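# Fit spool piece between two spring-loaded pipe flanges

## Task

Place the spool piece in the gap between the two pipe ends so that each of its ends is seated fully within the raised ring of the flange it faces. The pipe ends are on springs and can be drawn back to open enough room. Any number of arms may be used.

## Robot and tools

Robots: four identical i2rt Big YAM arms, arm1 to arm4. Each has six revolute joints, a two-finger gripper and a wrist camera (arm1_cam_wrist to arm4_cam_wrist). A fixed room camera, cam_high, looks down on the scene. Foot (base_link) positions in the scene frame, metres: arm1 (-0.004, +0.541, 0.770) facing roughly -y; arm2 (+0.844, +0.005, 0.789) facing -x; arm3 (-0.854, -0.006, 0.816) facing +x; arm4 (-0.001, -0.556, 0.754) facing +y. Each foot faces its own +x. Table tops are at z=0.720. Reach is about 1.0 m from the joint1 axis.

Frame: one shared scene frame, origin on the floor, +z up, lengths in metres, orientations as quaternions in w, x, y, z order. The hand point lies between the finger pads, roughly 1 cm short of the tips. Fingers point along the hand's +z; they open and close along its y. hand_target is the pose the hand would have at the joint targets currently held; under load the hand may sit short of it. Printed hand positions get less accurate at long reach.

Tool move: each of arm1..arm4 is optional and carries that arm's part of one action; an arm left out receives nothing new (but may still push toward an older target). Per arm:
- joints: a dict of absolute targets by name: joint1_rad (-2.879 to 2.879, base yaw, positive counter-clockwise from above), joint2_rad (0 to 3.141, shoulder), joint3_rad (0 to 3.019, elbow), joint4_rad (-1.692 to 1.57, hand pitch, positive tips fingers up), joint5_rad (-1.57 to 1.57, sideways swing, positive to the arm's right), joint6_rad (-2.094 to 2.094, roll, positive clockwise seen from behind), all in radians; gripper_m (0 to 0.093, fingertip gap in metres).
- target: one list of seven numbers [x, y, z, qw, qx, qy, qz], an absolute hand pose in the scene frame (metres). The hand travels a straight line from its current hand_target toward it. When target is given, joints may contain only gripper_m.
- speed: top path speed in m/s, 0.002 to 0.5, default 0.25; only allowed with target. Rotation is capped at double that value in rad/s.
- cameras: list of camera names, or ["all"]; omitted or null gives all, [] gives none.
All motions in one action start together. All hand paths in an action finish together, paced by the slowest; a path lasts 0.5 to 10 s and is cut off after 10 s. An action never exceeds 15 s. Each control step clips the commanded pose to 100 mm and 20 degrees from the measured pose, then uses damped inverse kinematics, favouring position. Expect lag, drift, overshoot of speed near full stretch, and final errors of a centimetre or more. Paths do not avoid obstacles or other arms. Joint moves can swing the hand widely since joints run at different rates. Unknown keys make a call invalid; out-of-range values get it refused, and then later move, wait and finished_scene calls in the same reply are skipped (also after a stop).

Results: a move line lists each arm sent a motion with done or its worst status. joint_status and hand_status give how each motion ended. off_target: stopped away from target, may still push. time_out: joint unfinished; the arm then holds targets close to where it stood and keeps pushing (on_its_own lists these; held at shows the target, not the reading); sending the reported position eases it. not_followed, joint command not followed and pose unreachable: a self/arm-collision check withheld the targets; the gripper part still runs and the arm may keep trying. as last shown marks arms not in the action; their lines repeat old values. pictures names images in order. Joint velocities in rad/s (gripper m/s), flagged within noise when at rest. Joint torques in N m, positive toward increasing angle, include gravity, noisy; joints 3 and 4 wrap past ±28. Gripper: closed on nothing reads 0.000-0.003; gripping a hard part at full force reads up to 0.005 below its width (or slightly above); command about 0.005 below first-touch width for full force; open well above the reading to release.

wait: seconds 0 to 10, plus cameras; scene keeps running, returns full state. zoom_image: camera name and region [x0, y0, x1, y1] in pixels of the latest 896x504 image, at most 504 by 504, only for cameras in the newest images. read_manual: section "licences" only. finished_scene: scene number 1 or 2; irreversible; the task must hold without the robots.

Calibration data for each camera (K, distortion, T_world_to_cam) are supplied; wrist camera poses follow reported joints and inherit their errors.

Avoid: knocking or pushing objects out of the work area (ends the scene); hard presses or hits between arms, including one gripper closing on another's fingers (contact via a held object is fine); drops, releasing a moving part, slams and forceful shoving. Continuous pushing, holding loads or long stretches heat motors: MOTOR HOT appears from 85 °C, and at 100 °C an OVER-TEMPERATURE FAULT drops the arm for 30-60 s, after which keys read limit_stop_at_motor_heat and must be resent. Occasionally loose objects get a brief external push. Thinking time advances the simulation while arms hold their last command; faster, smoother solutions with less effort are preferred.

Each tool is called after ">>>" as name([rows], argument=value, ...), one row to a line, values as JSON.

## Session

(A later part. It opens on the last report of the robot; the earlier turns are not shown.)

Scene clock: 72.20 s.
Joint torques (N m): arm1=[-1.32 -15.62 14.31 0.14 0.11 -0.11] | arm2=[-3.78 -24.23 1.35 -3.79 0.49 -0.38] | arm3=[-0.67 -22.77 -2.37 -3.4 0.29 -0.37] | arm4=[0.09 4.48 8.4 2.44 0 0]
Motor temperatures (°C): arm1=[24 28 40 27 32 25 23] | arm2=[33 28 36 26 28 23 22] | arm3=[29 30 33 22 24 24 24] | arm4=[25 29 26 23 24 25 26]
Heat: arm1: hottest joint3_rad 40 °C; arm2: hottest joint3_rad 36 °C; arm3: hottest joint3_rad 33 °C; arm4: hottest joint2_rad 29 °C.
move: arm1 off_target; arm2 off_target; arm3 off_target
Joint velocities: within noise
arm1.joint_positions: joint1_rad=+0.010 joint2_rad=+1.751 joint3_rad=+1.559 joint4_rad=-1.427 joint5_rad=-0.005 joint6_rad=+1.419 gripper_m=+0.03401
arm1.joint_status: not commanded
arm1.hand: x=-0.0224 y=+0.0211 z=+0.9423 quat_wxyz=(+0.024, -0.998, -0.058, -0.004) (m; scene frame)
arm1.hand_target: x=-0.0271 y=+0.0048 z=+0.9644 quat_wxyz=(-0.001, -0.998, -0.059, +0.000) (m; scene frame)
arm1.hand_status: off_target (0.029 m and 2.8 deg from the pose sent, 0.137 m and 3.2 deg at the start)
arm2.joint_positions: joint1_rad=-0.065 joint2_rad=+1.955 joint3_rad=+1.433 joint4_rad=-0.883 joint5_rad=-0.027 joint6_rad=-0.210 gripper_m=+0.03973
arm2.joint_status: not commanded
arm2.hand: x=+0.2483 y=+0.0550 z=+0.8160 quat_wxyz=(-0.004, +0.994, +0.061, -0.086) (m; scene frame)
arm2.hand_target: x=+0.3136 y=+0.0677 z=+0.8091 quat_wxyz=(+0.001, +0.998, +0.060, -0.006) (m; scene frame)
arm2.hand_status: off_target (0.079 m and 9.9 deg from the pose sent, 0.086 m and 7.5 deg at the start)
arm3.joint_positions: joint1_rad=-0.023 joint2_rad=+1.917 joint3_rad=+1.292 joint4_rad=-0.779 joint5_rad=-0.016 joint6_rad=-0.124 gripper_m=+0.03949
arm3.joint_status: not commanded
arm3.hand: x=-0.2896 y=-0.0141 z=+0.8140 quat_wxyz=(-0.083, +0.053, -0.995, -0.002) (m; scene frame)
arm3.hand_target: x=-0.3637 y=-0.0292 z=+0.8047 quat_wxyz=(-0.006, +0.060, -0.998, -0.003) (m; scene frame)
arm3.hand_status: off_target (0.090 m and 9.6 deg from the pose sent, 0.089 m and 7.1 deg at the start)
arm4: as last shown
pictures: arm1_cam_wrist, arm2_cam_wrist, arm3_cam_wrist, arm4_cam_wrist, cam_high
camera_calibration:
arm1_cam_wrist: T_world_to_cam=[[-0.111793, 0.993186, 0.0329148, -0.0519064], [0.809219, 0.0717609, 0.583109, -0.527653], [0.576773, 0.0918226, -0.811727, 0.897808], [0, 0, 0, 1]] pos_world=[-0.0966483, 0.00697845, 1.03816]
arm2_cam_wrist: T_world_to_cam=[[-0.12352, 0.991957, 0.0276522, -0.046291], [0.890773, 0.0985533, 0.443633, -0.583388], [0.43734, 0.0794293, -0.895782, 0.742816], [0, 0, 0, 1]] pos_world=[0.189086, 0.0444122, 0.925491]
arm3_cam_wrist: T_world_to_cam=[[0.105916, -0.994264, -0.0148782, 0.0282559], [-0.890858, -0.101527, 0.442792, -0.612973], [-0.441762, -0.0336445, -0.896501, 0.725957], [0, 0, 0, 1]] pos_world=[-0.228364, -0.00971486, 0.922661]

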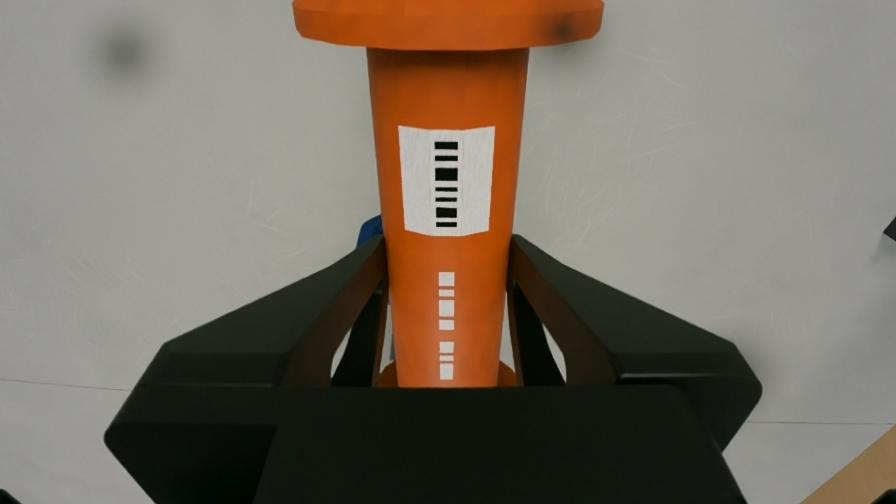

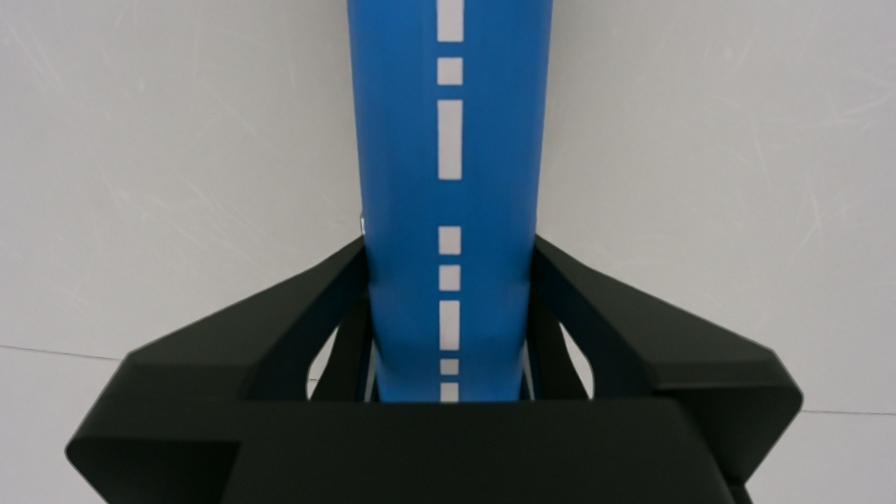

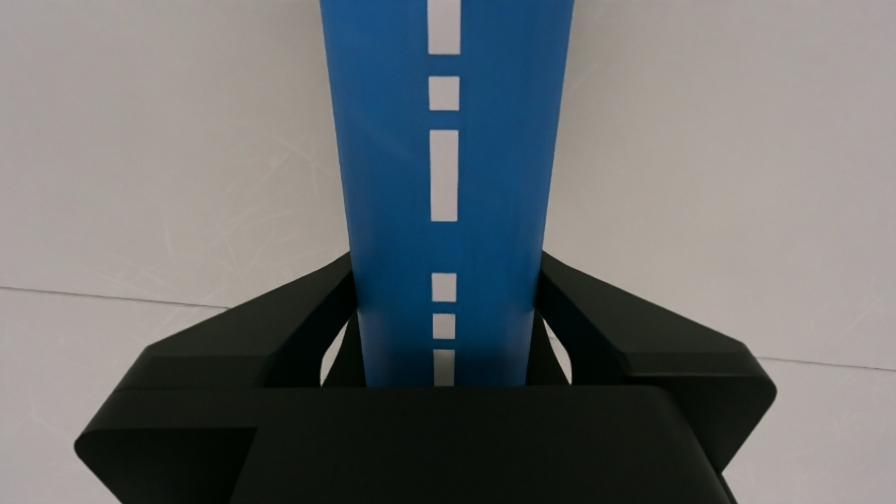

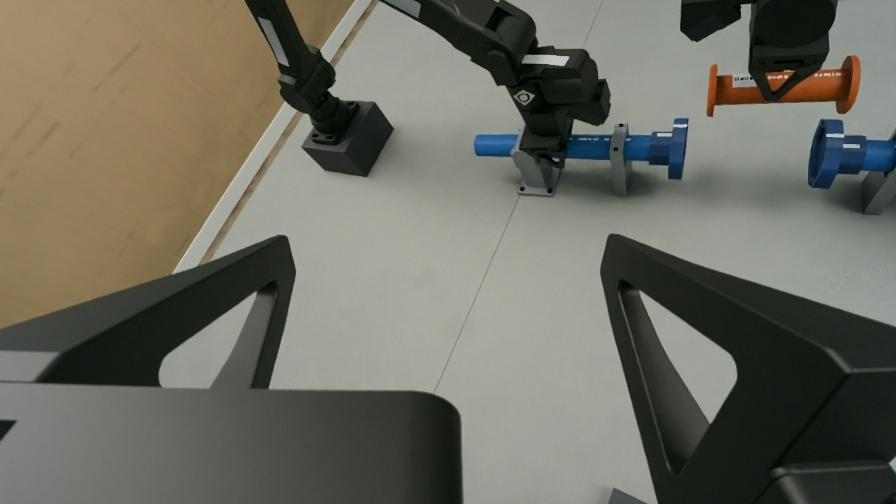

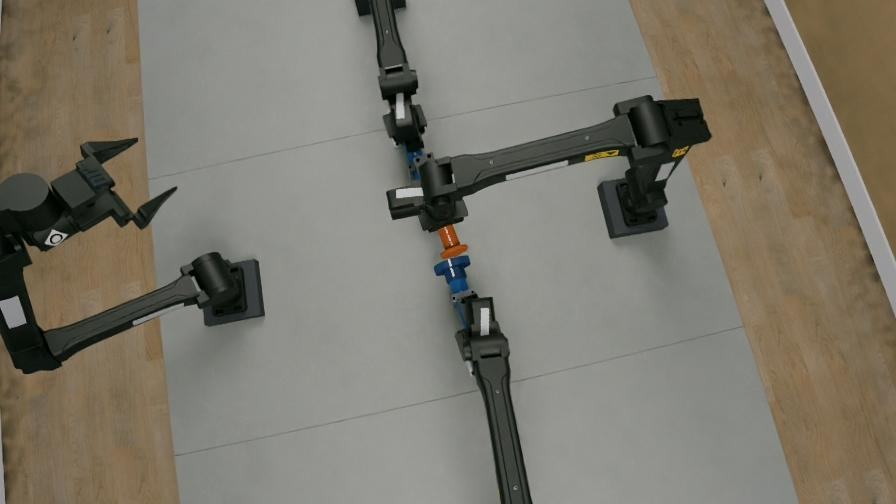

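>>> move(arm1={"target":[-0.04,0.004,0.965,0,0.998,0.061,0],"speed":0.1}, arm2={"target":[0.345,0.0715,0.807,0,0.9982,0.06,0],"speed":0.08}, arm3={"target":[-0.36,-0.0305,0.804,0,-0.06,0.9982,0],"speed":0.08}, cameras=["arm4_cam_wrist","cam_high"])

>>> zoom_image(camera="arm4_cam_wrist", region=[640, 0, 896, 210])

>>> zoom_image(camera="cam_high", region=[370, 130, 530, 340])

Scene clock: 84.57 s.
Joint torques (N m): arm1=[-2.08 -15.91 14.56 -0.05 0.06 -0.16] | arm2=[-4.25 -24.41 -0.46 -4.6 0.55 -0.43] | arm3=[-0.15 -20.48 0.47 -4.38 0.38 -0.32] | arm4=[-0.03 4.54 8.36 2.37 0 0]
Motor temperatures (°C): arm1=[24 28 41 26 31 24 23] | arm2=[33 28 34 26 27 23 22] | arm3=[29 30 31 23 24 24 24] | arm4=[25 29 27 23 24 25 26]
Heat: arm1: hottest joint3_rad 41 °C; arm2: hottest joint3_rad 34 °C; arm3: hottest joint3_rad 31 °C; arm4: hottest joint2_rad 29 °C.
move: arm1 off_target; arm2 off_target; arm3 off_target
Joint velocities: within noise
arm1.joint_positions: joint1_rad=-0.022 joint2_rad=+1.751 joint3_rad=+1.559 joint4_rad=-1.429 joint5_rad=-0.005 joint6_rad=+1.394 gripper_m=+0.03401
arm1.joint_status: not commanded
arm1.hand: x=-0.0391 y=+0.0223 z=+0.9424 quat_wxyz=(+0.025, -0.998, -0.054, -0.005) (m; scene frame)
arm1.hand_target: x=-0.0435 y=+0.0051 z=+0.9649 quat_wxyz=(-0.001, -0.998, -0.057, +0.000) (m; scene frame)
arm1.hand_status: off_target (0.029 m and 3.0 deg from the pose sent, 0.033 m and 2.8 deg at the start)
arm2.joint_positions: joint1_rad=-0.068 joint2_rad=+1.932 joint3_rad=+1.392 joint4_rad=-0.840 joint5_rad=-0.030 joint6_rad=-0.213 gripper_m=+0.03973
arm2.joint_status: not commanded
arm2.hand: x=+0.2536 y=+0.0558 z=+0.8157 quat_wxyz=(-0.005, +0.993, +0.061, -0.098) (m; scene frame)
arm2.hand_target: x=+0.3338 y=+0.0689 z=+0.8057 quat_wxyz=(+0.003, +0.998, +0.060, -0.001) (m; scene frame)
arm2.hand_status: off_target (0.093 m and 11.3 deg from the pose sent, 0.099 m and 9.9 deg at the start)
arm3.joint_positions: joint1_rad=-0.023 joint2_rad=+1.917 joint3_rad=+1.292 joint4_rad=-0.779 joint5_rad=-0.016 joint6_rad=-0.124 gripper_m=+0.03949
arm3.joint_status: not commanded
arm3.hand: x=-0.2896 y=-0.0141 z=+0.8140 quat_wxyz=(-0.083, +0.053, -0.995, -0.002) (m; scene frame)
arm3.hand_target: x=-0.3540 y=-0.0284 z=+0.8035 quat_wxyz=(-0.001, +0.060, -0.998, -0.002) (m; scene frame)
arm3.hand_status: off_target (0.073 m and 9.6 deg from the pose sent, 0.073 m and 9.6 deg at the start)
arm4: as last shown
pictures: arm4_cam_wrist, cam_high

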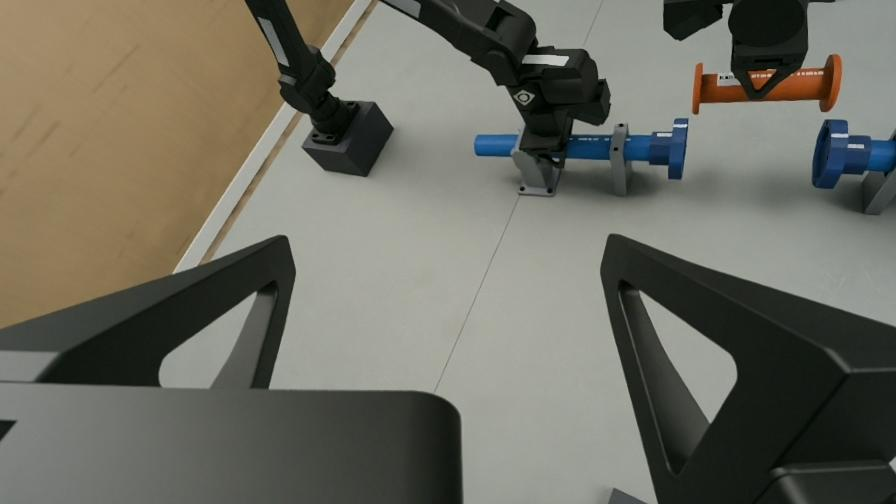

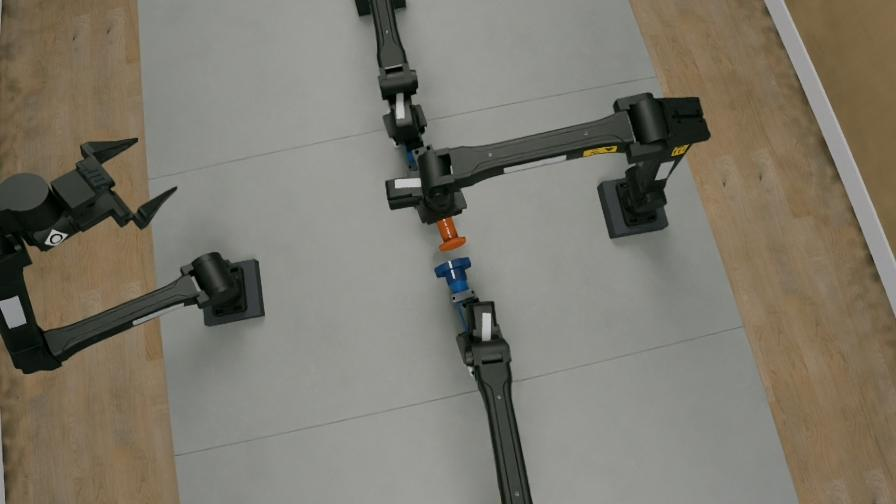

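Scaled by 1.969 from the camera's 896x504 image, which has a finer 1280x720 frame.

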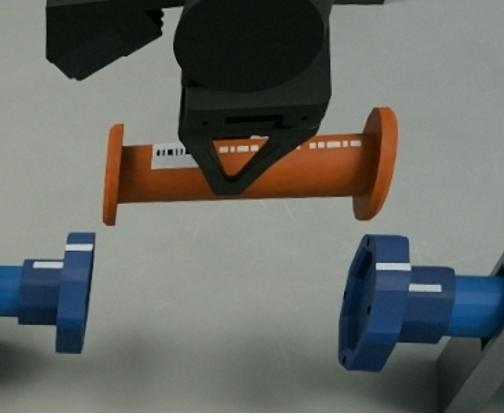

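Scaled by 2.400 from the camera's 896x504 image, which has a finer 1280x720 frame.

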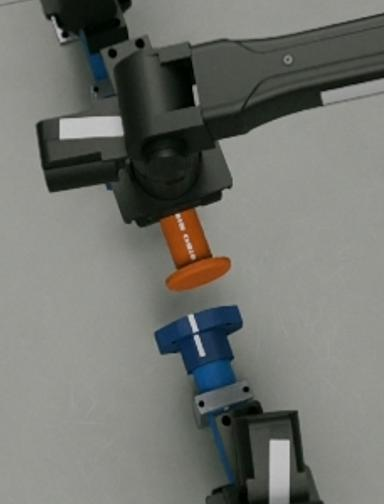

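>>> move(arm1={"target":[-0.037,-0.003,0.875,0,0.998,0.061,0],"speed":0.1}, cameras=["arm4_cam_wrist","cam_high","arm1_cam_wrist","arm2_cam_wrist"])

>>> zoom_image(camera="arm4_cam_wrist", region=[640, 0, 896, 210])

>>> zoom_image(camera="cam_high", region=[370, 130, 530, 340])

Scene clock: 92.90 s.
Joint torques (N m): arm1=[-0.73 -17.08 10.1 0.76 0.08 -0.07] | arm2=[-4.07 -24.59 -0.51 -4.6 0.54 -0.44] | arm3=[-0.09 -20.89 0.46 -4.38 0.39 -0.33] | arm4=[-0.09 4.31 8.36 2.44 0.01 0.01]
Motor temperatures (°C): arm1=[24 28 42 26 31 24 23] | arm2=[33 28 33 26 27 23 22] | arm3=[29 30 31 23 24 24 24] | arm4=[25 29 27 23 24 24 26]
Heat: arm1: hottest joint3_rad 42 °C; arm2: hottest joint1_rad 33 °C; arm3: hottest joint3_rad 31 °C; arm4: hottest joint2_rad 29 °C.
move: arm1 done
Joint velocities: within noise
arm1.joint_positions: joint1_rad=-0.015 joint2_rad=+1.830 joint3_rad=+1.473 joint4_rad=-1.238 joint5_rad=-0.005 joint6_rad=+1.393 gripper_m=+0.03401
arm1.joint_status: not commanded
arm1.hand: x=-0.0364 y=+0.0050 z=+0.8694 quat_wxyz=(+0.012, -0.998, -0.058, -0.003) (m; scene frame)
arm1.hand_target: x=-0.0332 y=-0.0021 z=+0.8749 quat_wxyz=(+0.000, -0.998, -0.065, +0.000) (m; scene frame)
arm1.hand_status: done (0.010 m and 1.5 deg from the pose sent, 0.072 m and 3.0 deg at the start)
arm2, arm3, arm4: as last shown
pictures: arm1_cam_wrist, arm2_cam_wrist, arm4_cam_wrist, cam_high
camera_calibration:
arm1_cam_wrist: T_world_to_cam=[[-0.113344, 0.993506, 0.00991719, -0.0152103], [0.80919, 0.0865149, 0.581143, -0.47108], [0.576511, 0.0738937, -0.813741, 0.849969], [0, 0, 0, 1]] pos_world=[-0.110548, -0.00694044, 0.96557]
arm2_cam_wrist: T_world_to_cam=[[-0.12347, 0.99188, 0.030501, -0.0487708], [0.901411, 0.0992487, 0.421435, -0.57267], [0.414985, 0.0795283, -0.906346, 0.754448], [0, 0, 0, 1]] pos_world=[0.197104, 0.0452115, 0.926621]

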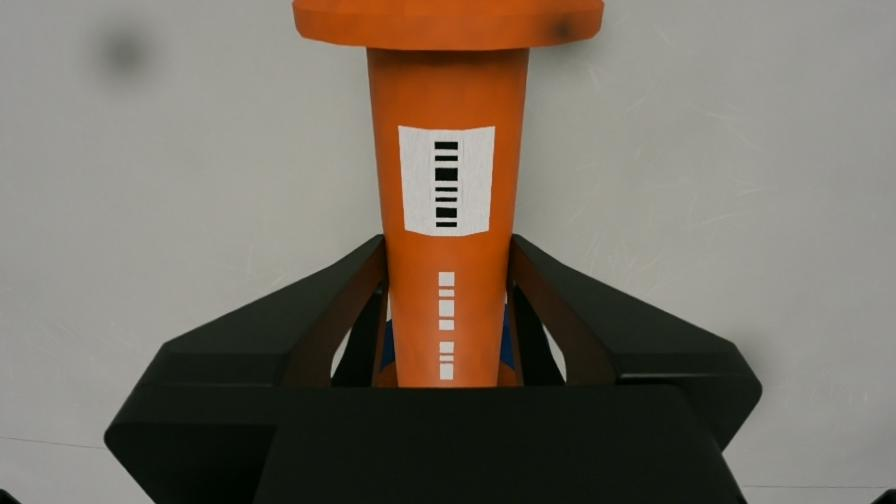

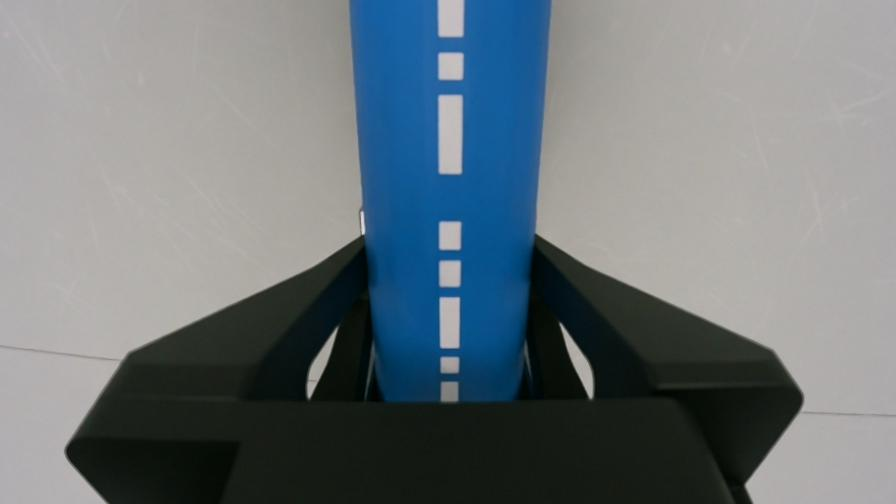

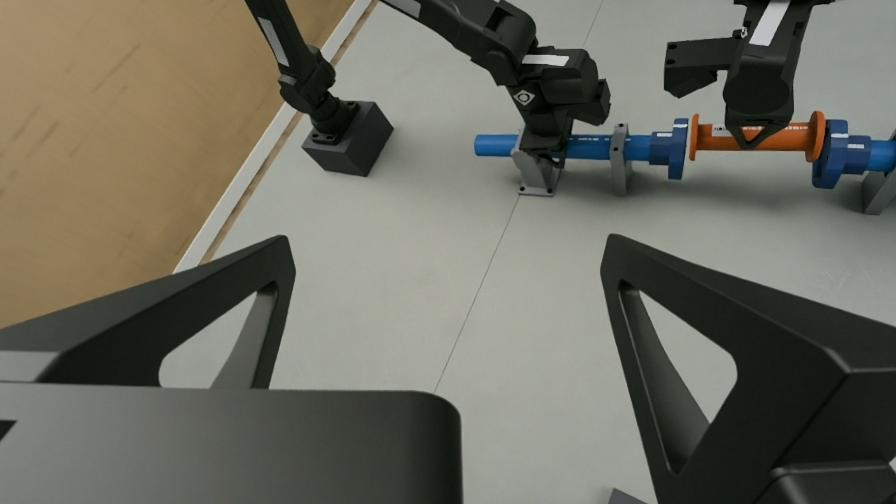

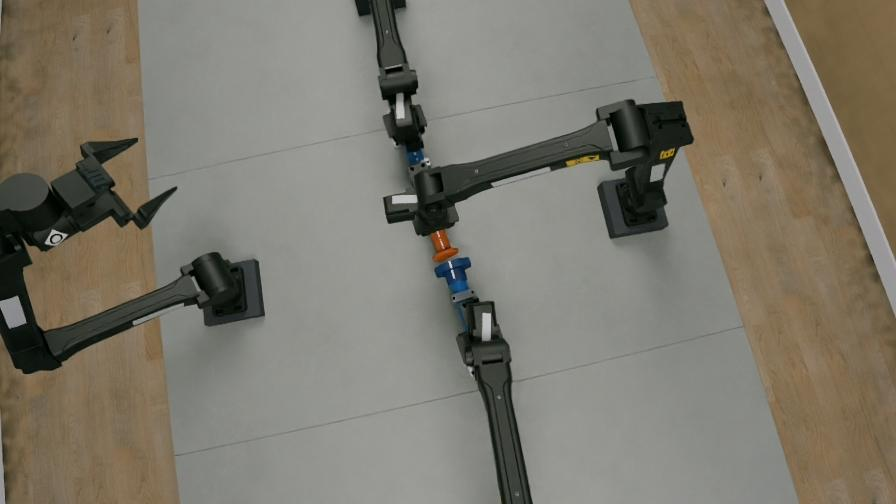

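Scaled by 1.969 from the camera's 896x504 image, which has a finer 1280x720 frame.

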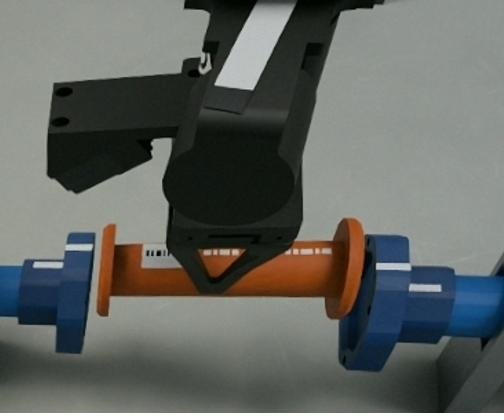

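Scaled by 2.400 from the camera's 896x504 image, which has a finer 1280x720 frame.

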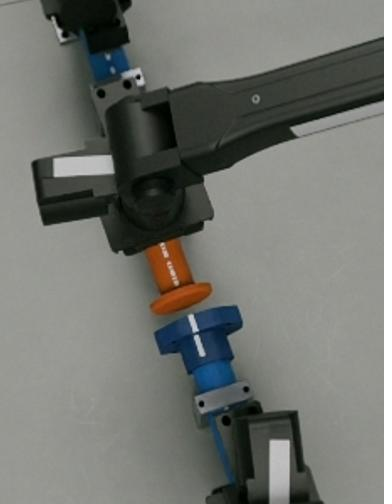

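>>> move(arm1={"target":[-0.0335,0.009,0.867,0,0.998,0.061,0],"speed":0.06}, cameras=[])

>>> move(arm1={"target":[-0.0335,0.009,0.837,0,0.998,0.061,0],"speed":0.05}, cameras=["arm4_cam_wrist","cam_high"])

>>> zoom_image(camera="arm4_cam_wrist", region=[640, 60, 896, 230])

>>> zoom_image(camera="cam_high", region=[370, 130, 530, 340])

Scene clock: 98.23 s.
Joint torques (N m): arm1=[-0.44 -18.43 9.91 0.77 0.07 -0.05] | arm2=[-4.07 -24.59 -0.53 -4.55 0.55 -0.42] | arm3=[-0.44 -20.95 0.46 -4.41 0.37 -0.32] | arm4=[0.03 4.72 8.35 2.48 0.01 0]
Motor temperatures (°C): arm1=[24 28 42 26 31 24 23] | arm2=[33 28 33 26 27 22 22] | arm3=[29 30 30 23 24 24 24] | arm4=[25 29 27 23 23 24 26]
Heat: arm1: hottest joint3_rad 42 °C; arm2: hottest joint1_rad 33 °C; arm3: hottest joint2_rad 30 °C; arm4: hottest joint2_rad 29 °C.
move: arm1 off_target
Joint velocities: within noise
arm1.joint_positions: joint1_rad=-0.015 joint2_rad=+1.830 joint3_rad=+1.424 joint4_rad=-1.205 joint5_rad=-0.005 joint6_rad=+1.393 gripper_m=+0.03401
arm1.joint_status: not commanded
arm1.hand: x=-0.0358 y=+0.0157 z=+0.8521 quat_wxyz=(+0.020, -0.998, -0.058, -0.004) (m; scene frame)
arm1.hand_target: x=-0.0336 y=+0.0088 z=+0.8672 quat_wxyz=(-0.001, -0.998, -0.061, +0.000) (m; scene frame)
arm1.hand_status: off_target (0.016 m and 2.4 deg from the pose sent, 0.006 m and 1.5 deg at the start)
arm2, arm3, arm4: as last shown
pictures: none
No camera images: "cameras" was empty.

Scene clock: 99.40 s.
Joint torques (N m): arm1=[-0.91 -16.03 9.58 0.92 0.13 -0.03] | arm2=[-4.07 -24.47 -0.46 -4.57 0.56 -0.43] | arm3=[-0.5 -20.89 0.44 -4.42 0.39 -0.32] | arm4=[0.09 4.42 8.36 2.43 0.01 0.01]
Motor temperatures (°C): arm1=[24 28 42 26 31 24 23] | arm2=[33 28 33 26 27 22 22] | arm3=[29 30 30 23 24 24 24] | arm4=[25 29 27 23 23 24 26]
Heat: arm1: hottest joint3_rad 42 °C; arm2: hottest joint1_rad 33 °C; arm3: hottest joint2_rad 30 °C; arm4: hottest joint2_rad 29 °C.
move: arm1 done
Joint velocities: within noise
arm1.joint_positions: joint1_rad=-0.015 joint2_rad=+1.835 joint3_rad=+1.385 joint4_rad=-1.136 joint5_rad=-0.005 joint6_rad=+1.393 gripper_m=+0.03401
arm1.joint_status: not commanded
arm1.hand: x=-0.0358 y=+0.0152 z=+0.8358 quat_wxyz=(+0.008, -0.998, -0.058, -0.002) (m; scene frame)
arm1.hand_target: x=-0.0335 y=+0.0092 z=+0.8367 quat_wxyz=(+0.000, -0.998, -0.061, +0.000) (m; scene frame)
arm1.hand_status: done (0.007 m and 1.0 deg from the pose sent, 0.017 m and 2.4 deg at the start)
arm2, arm3, arm4: as last shown
pictures: arm4_cam_wrist, cam_high

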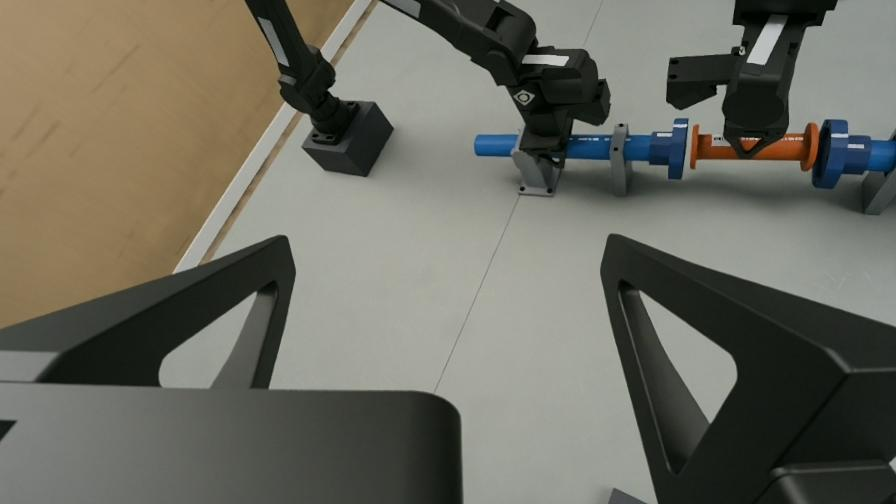

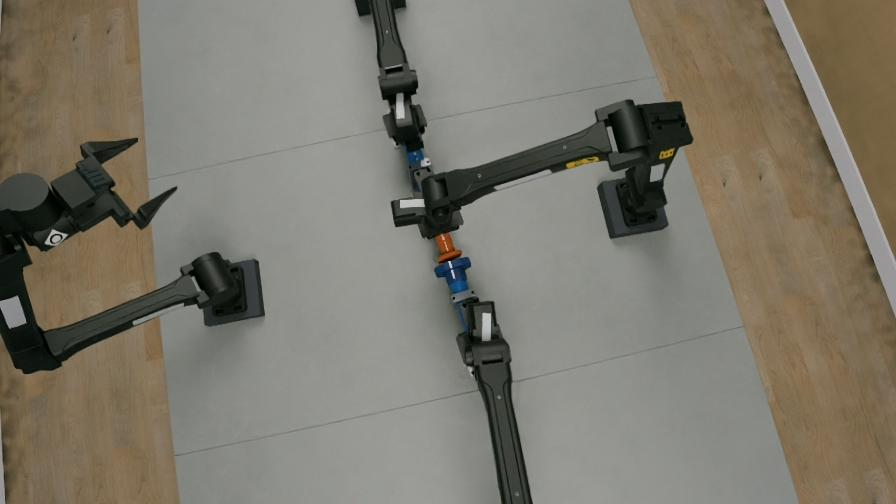

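Scaled by 1.969 from the camera's 896x504 image, which has a finer 1280x720 frame.

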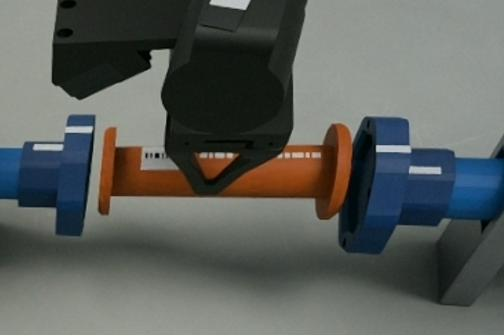

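Scaled by 2.400 from the camera's 896x504 image, which has a finer 1280x720 frame.

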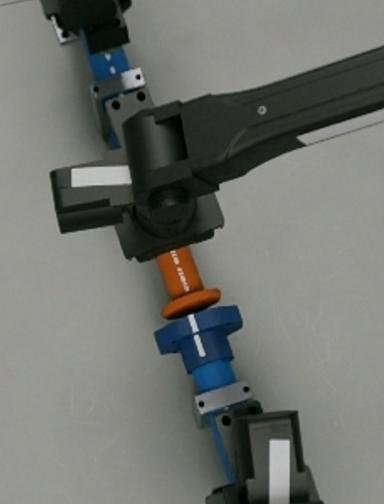

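>>> move(arm1={"target":[-0.028,0.010,0.829,-0.0008,0.998,0.061,-0.018],"speed":0.05}, cameras=["arm4_cam_wrist","cam_high"])

>>> zoom_image(camera="arm4_cam_wrist", region=[640, 60, 896, 230])

>>> zoom_image(camera="cam_high", region=[370, 130, 530, 340])

Scene clock: 104.90 s.
Joint torques (N m): arm1=[-0.21 -16.21 9.52 0.79 0.17 0.12] | arm2=[-4.25 -24.47 -0.44 -4.52 0.56 -0.42] | arm3=[-0.15 -20.84 0.5 -4.38 0.38 -0.32] | arm4=[0.09 4.48 8.39 2.39 0 -0.01]
Motor temperatures (°C): arm1=[24 28 42 26 31 24 23] | arm2=[33 28 32 26 27 22 22] | arm3=[29 30 30 23 24 24 24] | arm4=[25 29 27 22 23 24 26]
Heat: arm1: hottest joint3_rad 42 °C; arm2: hottest joint1_rad 33 °C; arm3: hottest joint2_rad 30 °C; arm4: hottest joint2_rad 29 °C.
move: arm1 done
Joint velocities: within noise
arm1.joint_positions: joint1_rad=+0.008 joint2_rad=+1.838 joint3_rad=+1.368 joint4_rad=-1.113 joint5_rad=+0.030 joint6_rad=+1.399 gripper_m=+0.03401
arm1.joint_status: not commanded
arm1.hand: x=-0.0297 y=+0.0164 z=+0.8285 quat_wxyz=(+0.008, -0.998, -0.067, +0.015) (m; scene frame)
arm1.hand_target: x=-0.0280 y=+0.0104 z=+0.8294 quat_wxyz=(+0.001, -0.998, -0.064, +0.018) (m; scene frame)
arm1.hand_status: done (0.007 m and 1.1 deg from the pose sent, 0.012 m and 2.5 deg at the start)
arm2, arm3, arm4: as last shown
pictures: arm4_cam_wrist, cam_high

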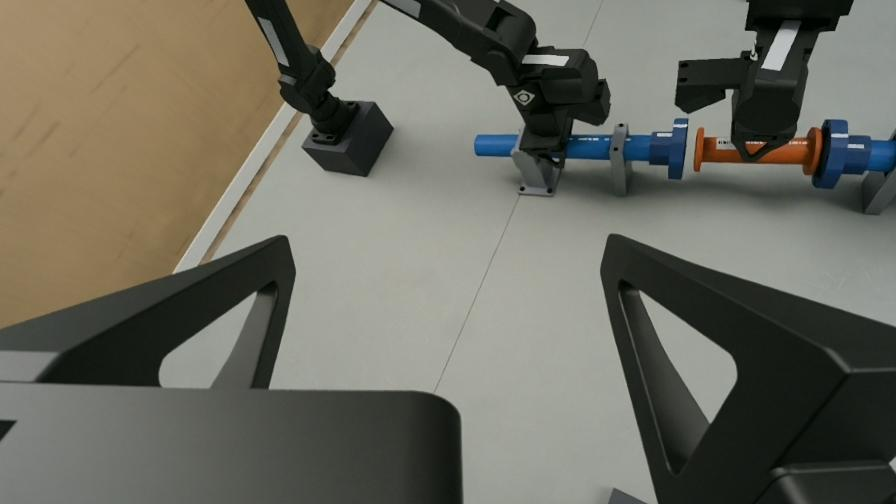

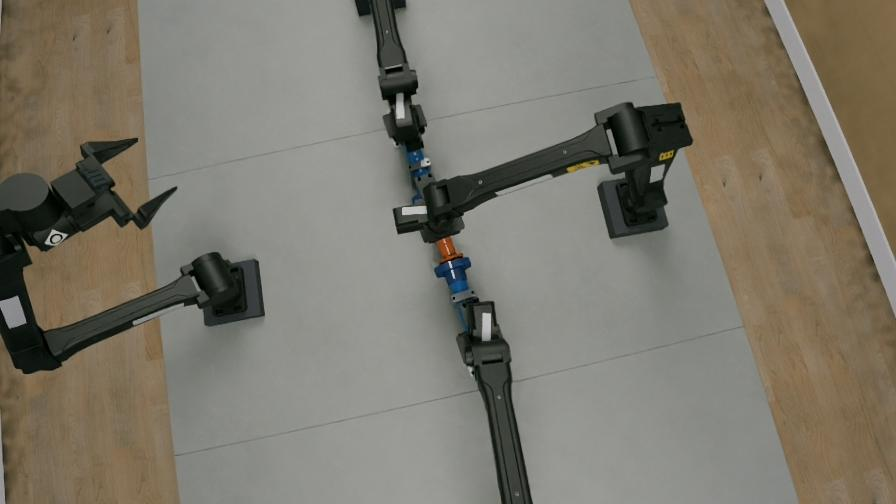

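Scaled by 1.969 from the camera's 896x504 image, which has a finer 1280x720 frame.

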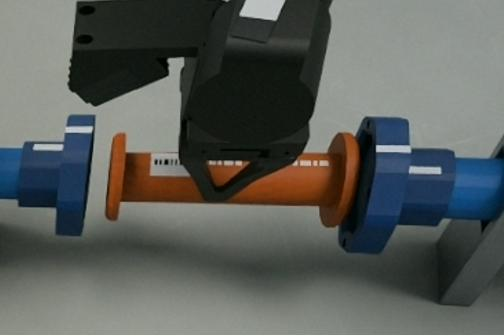

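Scaled by 2.400 from the camera's 896x504 image, which has a finer 1280x720 frame.

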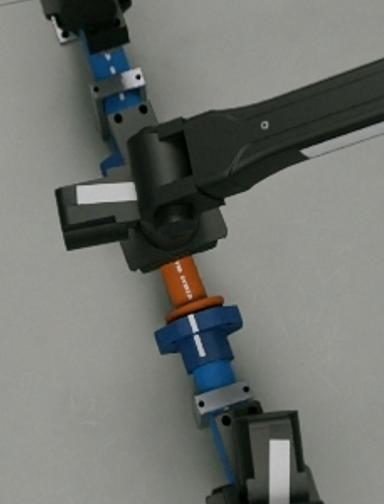

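>>> move(arm1={"target":[-0.028,0.006,0.829,-0.0008,0.998,0.061,-0.015],"speed":0.05}, cameras=[])

>>> move(arm2={"target":[0.32,0.0685,0.807,0,0.9982,0.06,0],"speed":0.05}, arm3={"target":[-0.335,-0.0275,0.804,0,-0.06,0.9982,0],"speed":0.05}, cameras=["arm4_cam_wrist","cam_high"])

>>> zoom_image(camera="arm4_cam_wrist", region=[640, 60, 896, 230])

>>> zoom_image(camera="cam_high", region=[370, 130, 530, 340])

Scene clock: 111.20 s.
Joint torques (N m): arm1=[-0.97 -16.44 10.47 0.75 -0.09 0.11] | arm2=[-4.13 -24.53 -0.46 -4.57 0.54 -0.43] | arm3=[-0.03 -21.13 0.46 -4.41 0.37 -0.32] | arm4=[0.03 4.6 8.38 2.45 0.01 0.02]
Motor temperatures (°C): arm1=[24 29 42 26 31 24 23] | arm2=[33 28 32 26 27 22 22] | arm3=[29 30 29 23 24 24 24] | arm4=[25 29 27 22 23 24 26]
Heat: arm1: hottest joint3_rad 42 °C; arm2: hottest joint1_rad 33 °C; arm3: hottest joint2_rad 30 °C; arm4: hottest joint2_rad 29 °C.
move: arm1 off_target
Joint velocities: within noise
arm1.joint_positions: joint1_rad=+0.008 joint2_rad=+1.850 joint3_rad=+1.368 joint4_rad=-1.113 joint5_rad=+0.030 joint6_rad=+1.404 gripper_m=+0.03401
arm1.joint_status: not commanded
arm1.hand: x=-0.0297 y=+0.0173 z=+0.8223 quat_wxyz=(+0.014, -0.998, -0.065, +0.015) (m; scene frame)
arm1.hand_target: x=-0.0279 y=+0.0064 z=+0.8285 quat_wxyz=(+0.001, -0.998, -0.061, +0.015) (m; scene frame)
arm1.hand_status: off_target (0.013 m and 1.6 deg from the pose sent, 0.011 m and 1.1 deg at the start)
arm2, arm3: as last shown
arm4.joint_positions: joint1_rad=+0.375 joint2_rad=+0.434 joint3_rad=+1.367 joint4_rad=-1.361 joint5_rad=-0.249 joint6_rad=+0.303 gripper_m=+0.09396
arm4.joint_status: not commanded
arm4.hand: x=-0.0934 y=-0.4279 z=+1.3126 quat_wxyz=(-0.143, +0.651, -0.526, -0.528) (m; scene frame)
arm4.hand_target: x=-0.0923 y=-0.4311 z=+1.3228 quat_wxyz=(-0.149, +0.647, -0.520, -0.537) (m; scene frame)
arm4.hand_status: not commanded
pictures: none
No camera images: "cameras" was empty.

Scene clock: 112.17 s.
Joint torques (N m): arm1=[-0.32 -15.68 10.63 0.58 -0.13 0.06] | arm2=[-3.37 -21.6 3.81 -5.49 0.61 -0.33] | arm3=[0.21 -18.96 3.55 -4.7 0.39 -0.28] | arm4=[-0.03 4.54 8.39 2.44 0.01 0]
Motor temperatures (°C): arm1=[24 29 42 26 31 24 23] | arm2=[33 28 32 27 27 22 22] | arm3=[29 30 29 23 24 24 24] | arm4=[25 29 27 22 23 24 26]
Heat: arm1: hottest joint3_rad 42 °C; arm2: hottest joint1_rad 33 °C; arm3: hottest joint2_rad 30 °C; arm4: hottest joint2_rad 29 °C.
move: arm2 off_target; arm3 off_target
Joint velocities: within noise
arm1, arm4: as last shown
arm2.joint_positions: joint1_rad=-0.068 joint2_rad=+1.937 joint3_rad=+1.399 joint4_rad=-0.840 joint5_rad=-0.031 joint6_rad=-0.213 gripper_m=+0.03973
arm2.joint_status: not commanded
arm2.hand: x=+0.2507 y=+0.0558 z=+0.8159 quat_wxyz=(-0.004, +0.993, +0.061, -0.100) (m; scene frame)
arm2.hand_target: x=+0.3176 y=+0.0662 z=+0.8049 quat_wxyz=(+0.003, +0.998, +0.060, +0.002) (m; scene frame)
arm2.hand_status: off_target (0.071 m and 11.5 deg from the pose sent, 0.068 m and 11.3 deg at the start)
arm3.joint_positions: joint1_rad=-0.023 joint2_rad=+1.930 joint3_rad=+1.315 joint4_rad=-0.801 joint5_rad=-0.016 joint6_rad=-0.124 gripper_m=+0.03949
arm3.joint_status: not commanded
arm3.hand: x=-0.2857 y=-0.0141 z=+0.8145 quat_wxyz=(-0.078, +0.053, -0.996, -0.003) (m; scene frame)
arm3.hand_target: x=-0.3361 y=-0.0260 z=+0.8027 quat_wxyz=(+0.003, +0.060, -0.998, -0.002) (m; scene frame)
arm3.hand_status: off_target (0.052 m and 9.0 deg from the pose sent, 0.048 m and 9.6 deg at the start)
pictures: arm4_cam_wrist, cam_high

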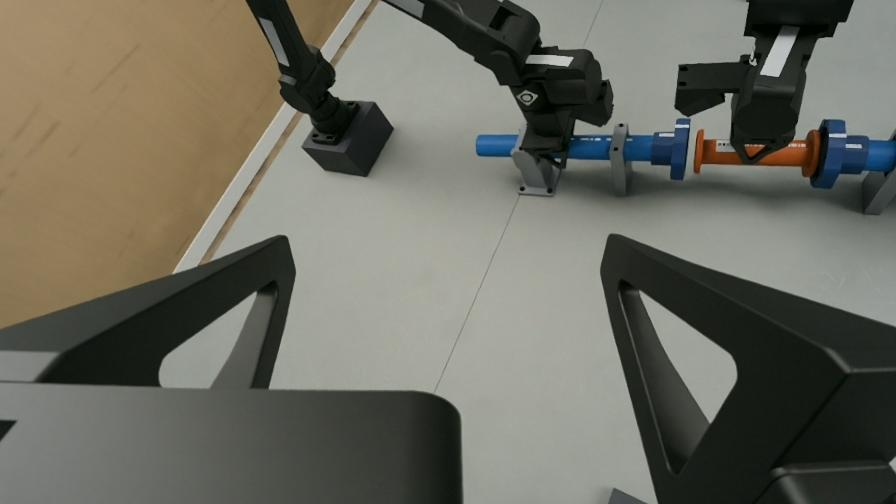

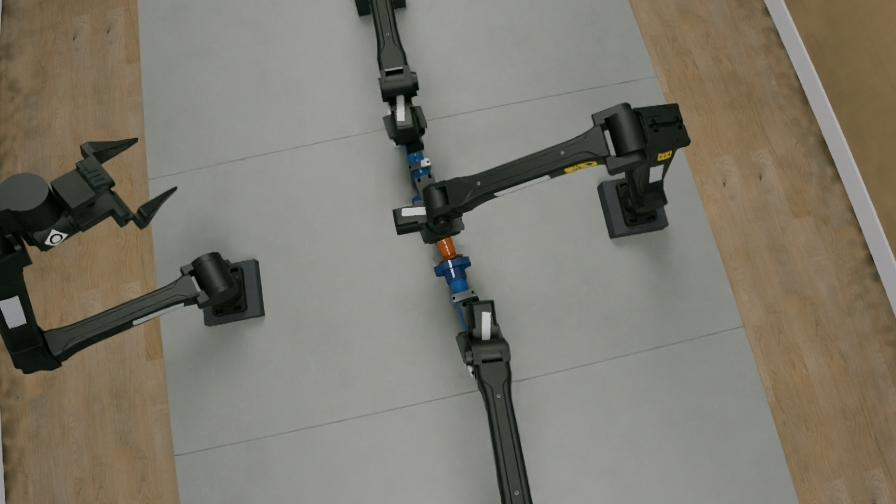

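Scaled by 1.969 from the camera's 896x504 image, which has a finer 1280x720 frame.

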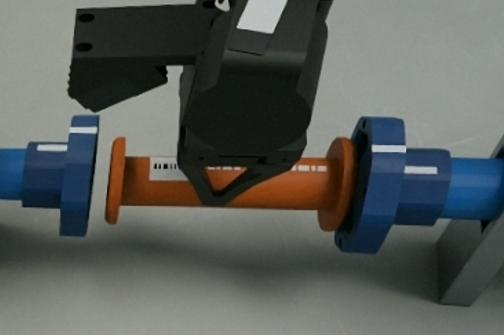

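Scaled by 2.400 from the camera's 896x504 image, which has a finer 1280x720 frame.

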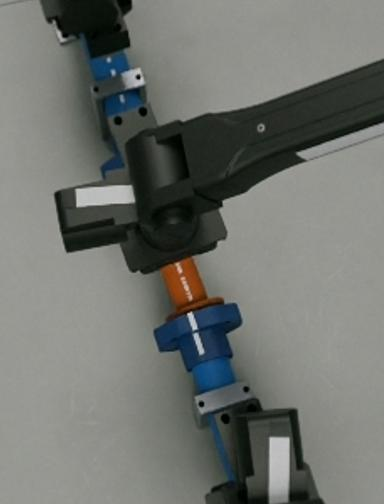

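>>> move(arm1={"target":[-0.028,0.0,0.833,-0.0008,0.998,0.061,-0.013],"speed":0.05}, cameras=["arm4_cam_wrist","cam_high"])

>>> zoom_image(camera="arm4_cam_wrist", region=[640, 60, 896, 230])

>>> zoom_image(camera="cam_high", region=[370, 130, 530, 340])

Scene clock: 115.40 s.
Joint torques (N m): arm1=[-0.44 -16.03 12.36 0.13 -0.12 0.05] | arm2=[-3.37 -21.66 3.79 -5.5 0.63 -0.34] | arm3=[0.26 -19.02 3.54 -4.88 0.38 -0.27] | arm4=[-0.03 4.31 8.39 2.36 0.01 0.01]
Motor temperatures (°C): arm1=[24 29 42 26 31 24 23] | arm2=[33 28 32 27 27 22 22] | arm3=[29 31 29 23 23 24 24] | arm4=[25 29 27 22 23 24 26]
Heat: arm1: hottest joint3_rad 42 °C; arm2: hottest joint1_rad 33 °C; arm3: hottest joint2_rad 31 °C; arm4: hottest joint2_rad 29 °C.
move: arm1 off_target
Joint velocities: within noise
arm1.joint_positions: joint1_rad=+0.008 joint2_rad=+1.856 joint3_rad=+1.368 joint4_rad=-1.113 joint5_rad=+0.028 joint6_rad=+1.404 gripper_m=+0.03401
arm1.joint_status: not commanded
arm1.hand: x=-0.0295 y=+0.0178 z=+0.8192 quat_wxyz=(+0.017, -0.998, -0.065, +0.014) (m; scene frame)
arm1.hand_target: x=-0.0281 y=+0.0006 z=+0.8334 quat_wxyz=(+0.000, -0.998, -0.061, +0.014) (m; scene frame)
arm1.hand_status: off_target (0.023 m and 1.9 deg from the pose sent, 0.020 m and 1.6 deg at the start)
arm2, arm4: as last shown
arm2.hand_target: x=+0.3177 y=+0.0662 z=+0.8049 quat_wxyz=(+0.003, +0.998, +0.060, +0.002) (m; scene frame)
arm3.joint_positions: joint1_rad=-0.023 joint2_rad=+1.931 joint3_rad=+1.315 joint4_rad=-0.801 joint5_rad=-0.016 joint6_rad=-0.124 gripper_m=+0.03949
arm3.joint_status: not commanded
arm3.hand: x=-0.2859 y=-0.0141 z=+0.8137 quat_wxyz=(-0.077, +0.053, -0.996, -0.003) (m; scene frame)
arm3.hand_target: x=-0.3363 y=-0.0260 z=+0.8019 quat_wxyz=(+0.003, +0.060, -0.998, -0.002) (m; scene frame)
arm3.hand_status: not commanded
pictures: arm4_cam_wrist, cam_high

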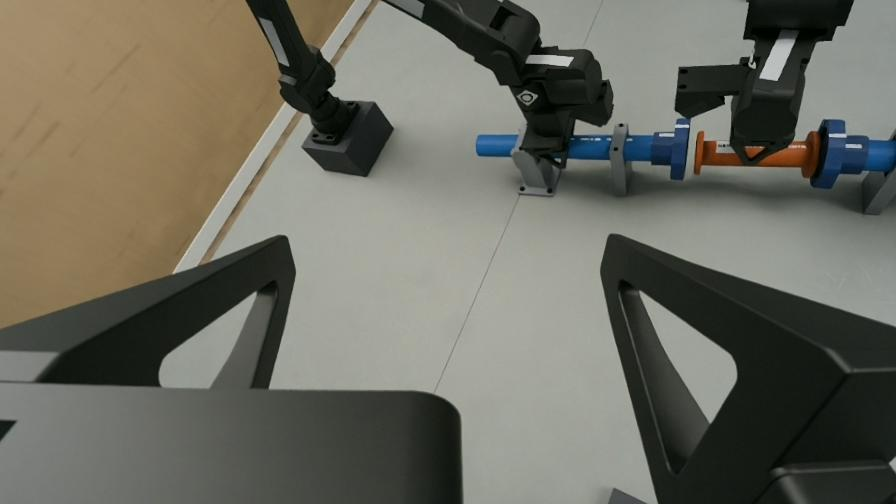

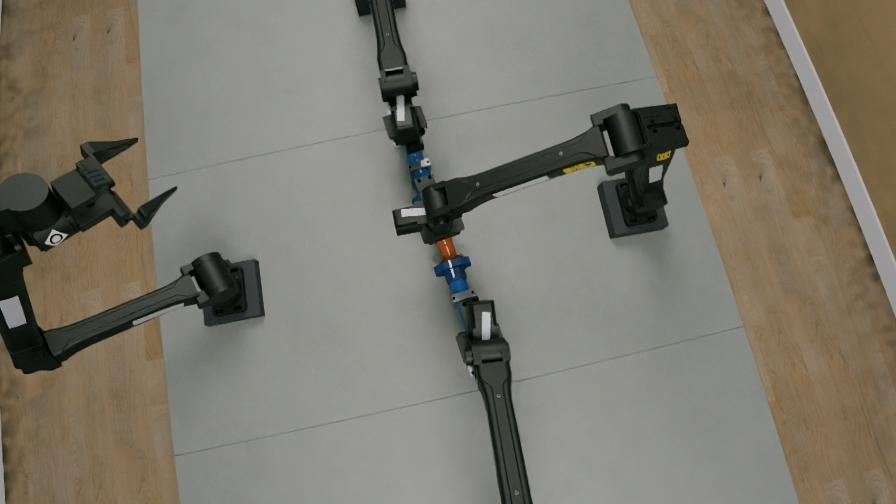

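Scaled by 1.969 from the camera's 896x504 image, which has a finer 1280x720 frame.

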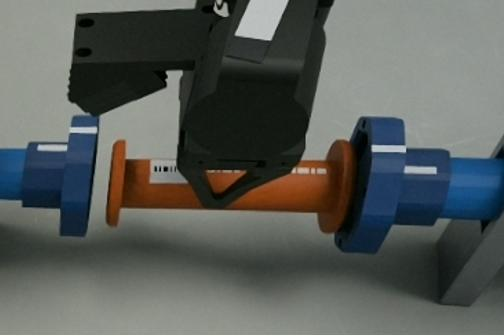

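Scaled by 2.400 from the camera's 896x504 image, which has a finer 1280x720 frame.

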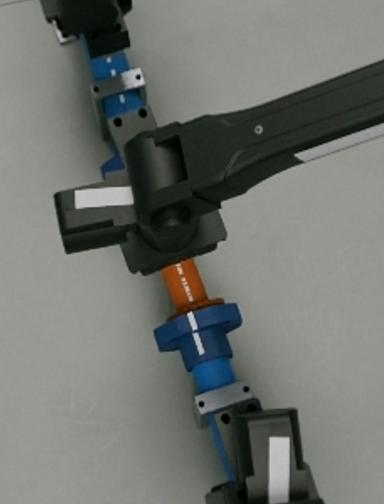

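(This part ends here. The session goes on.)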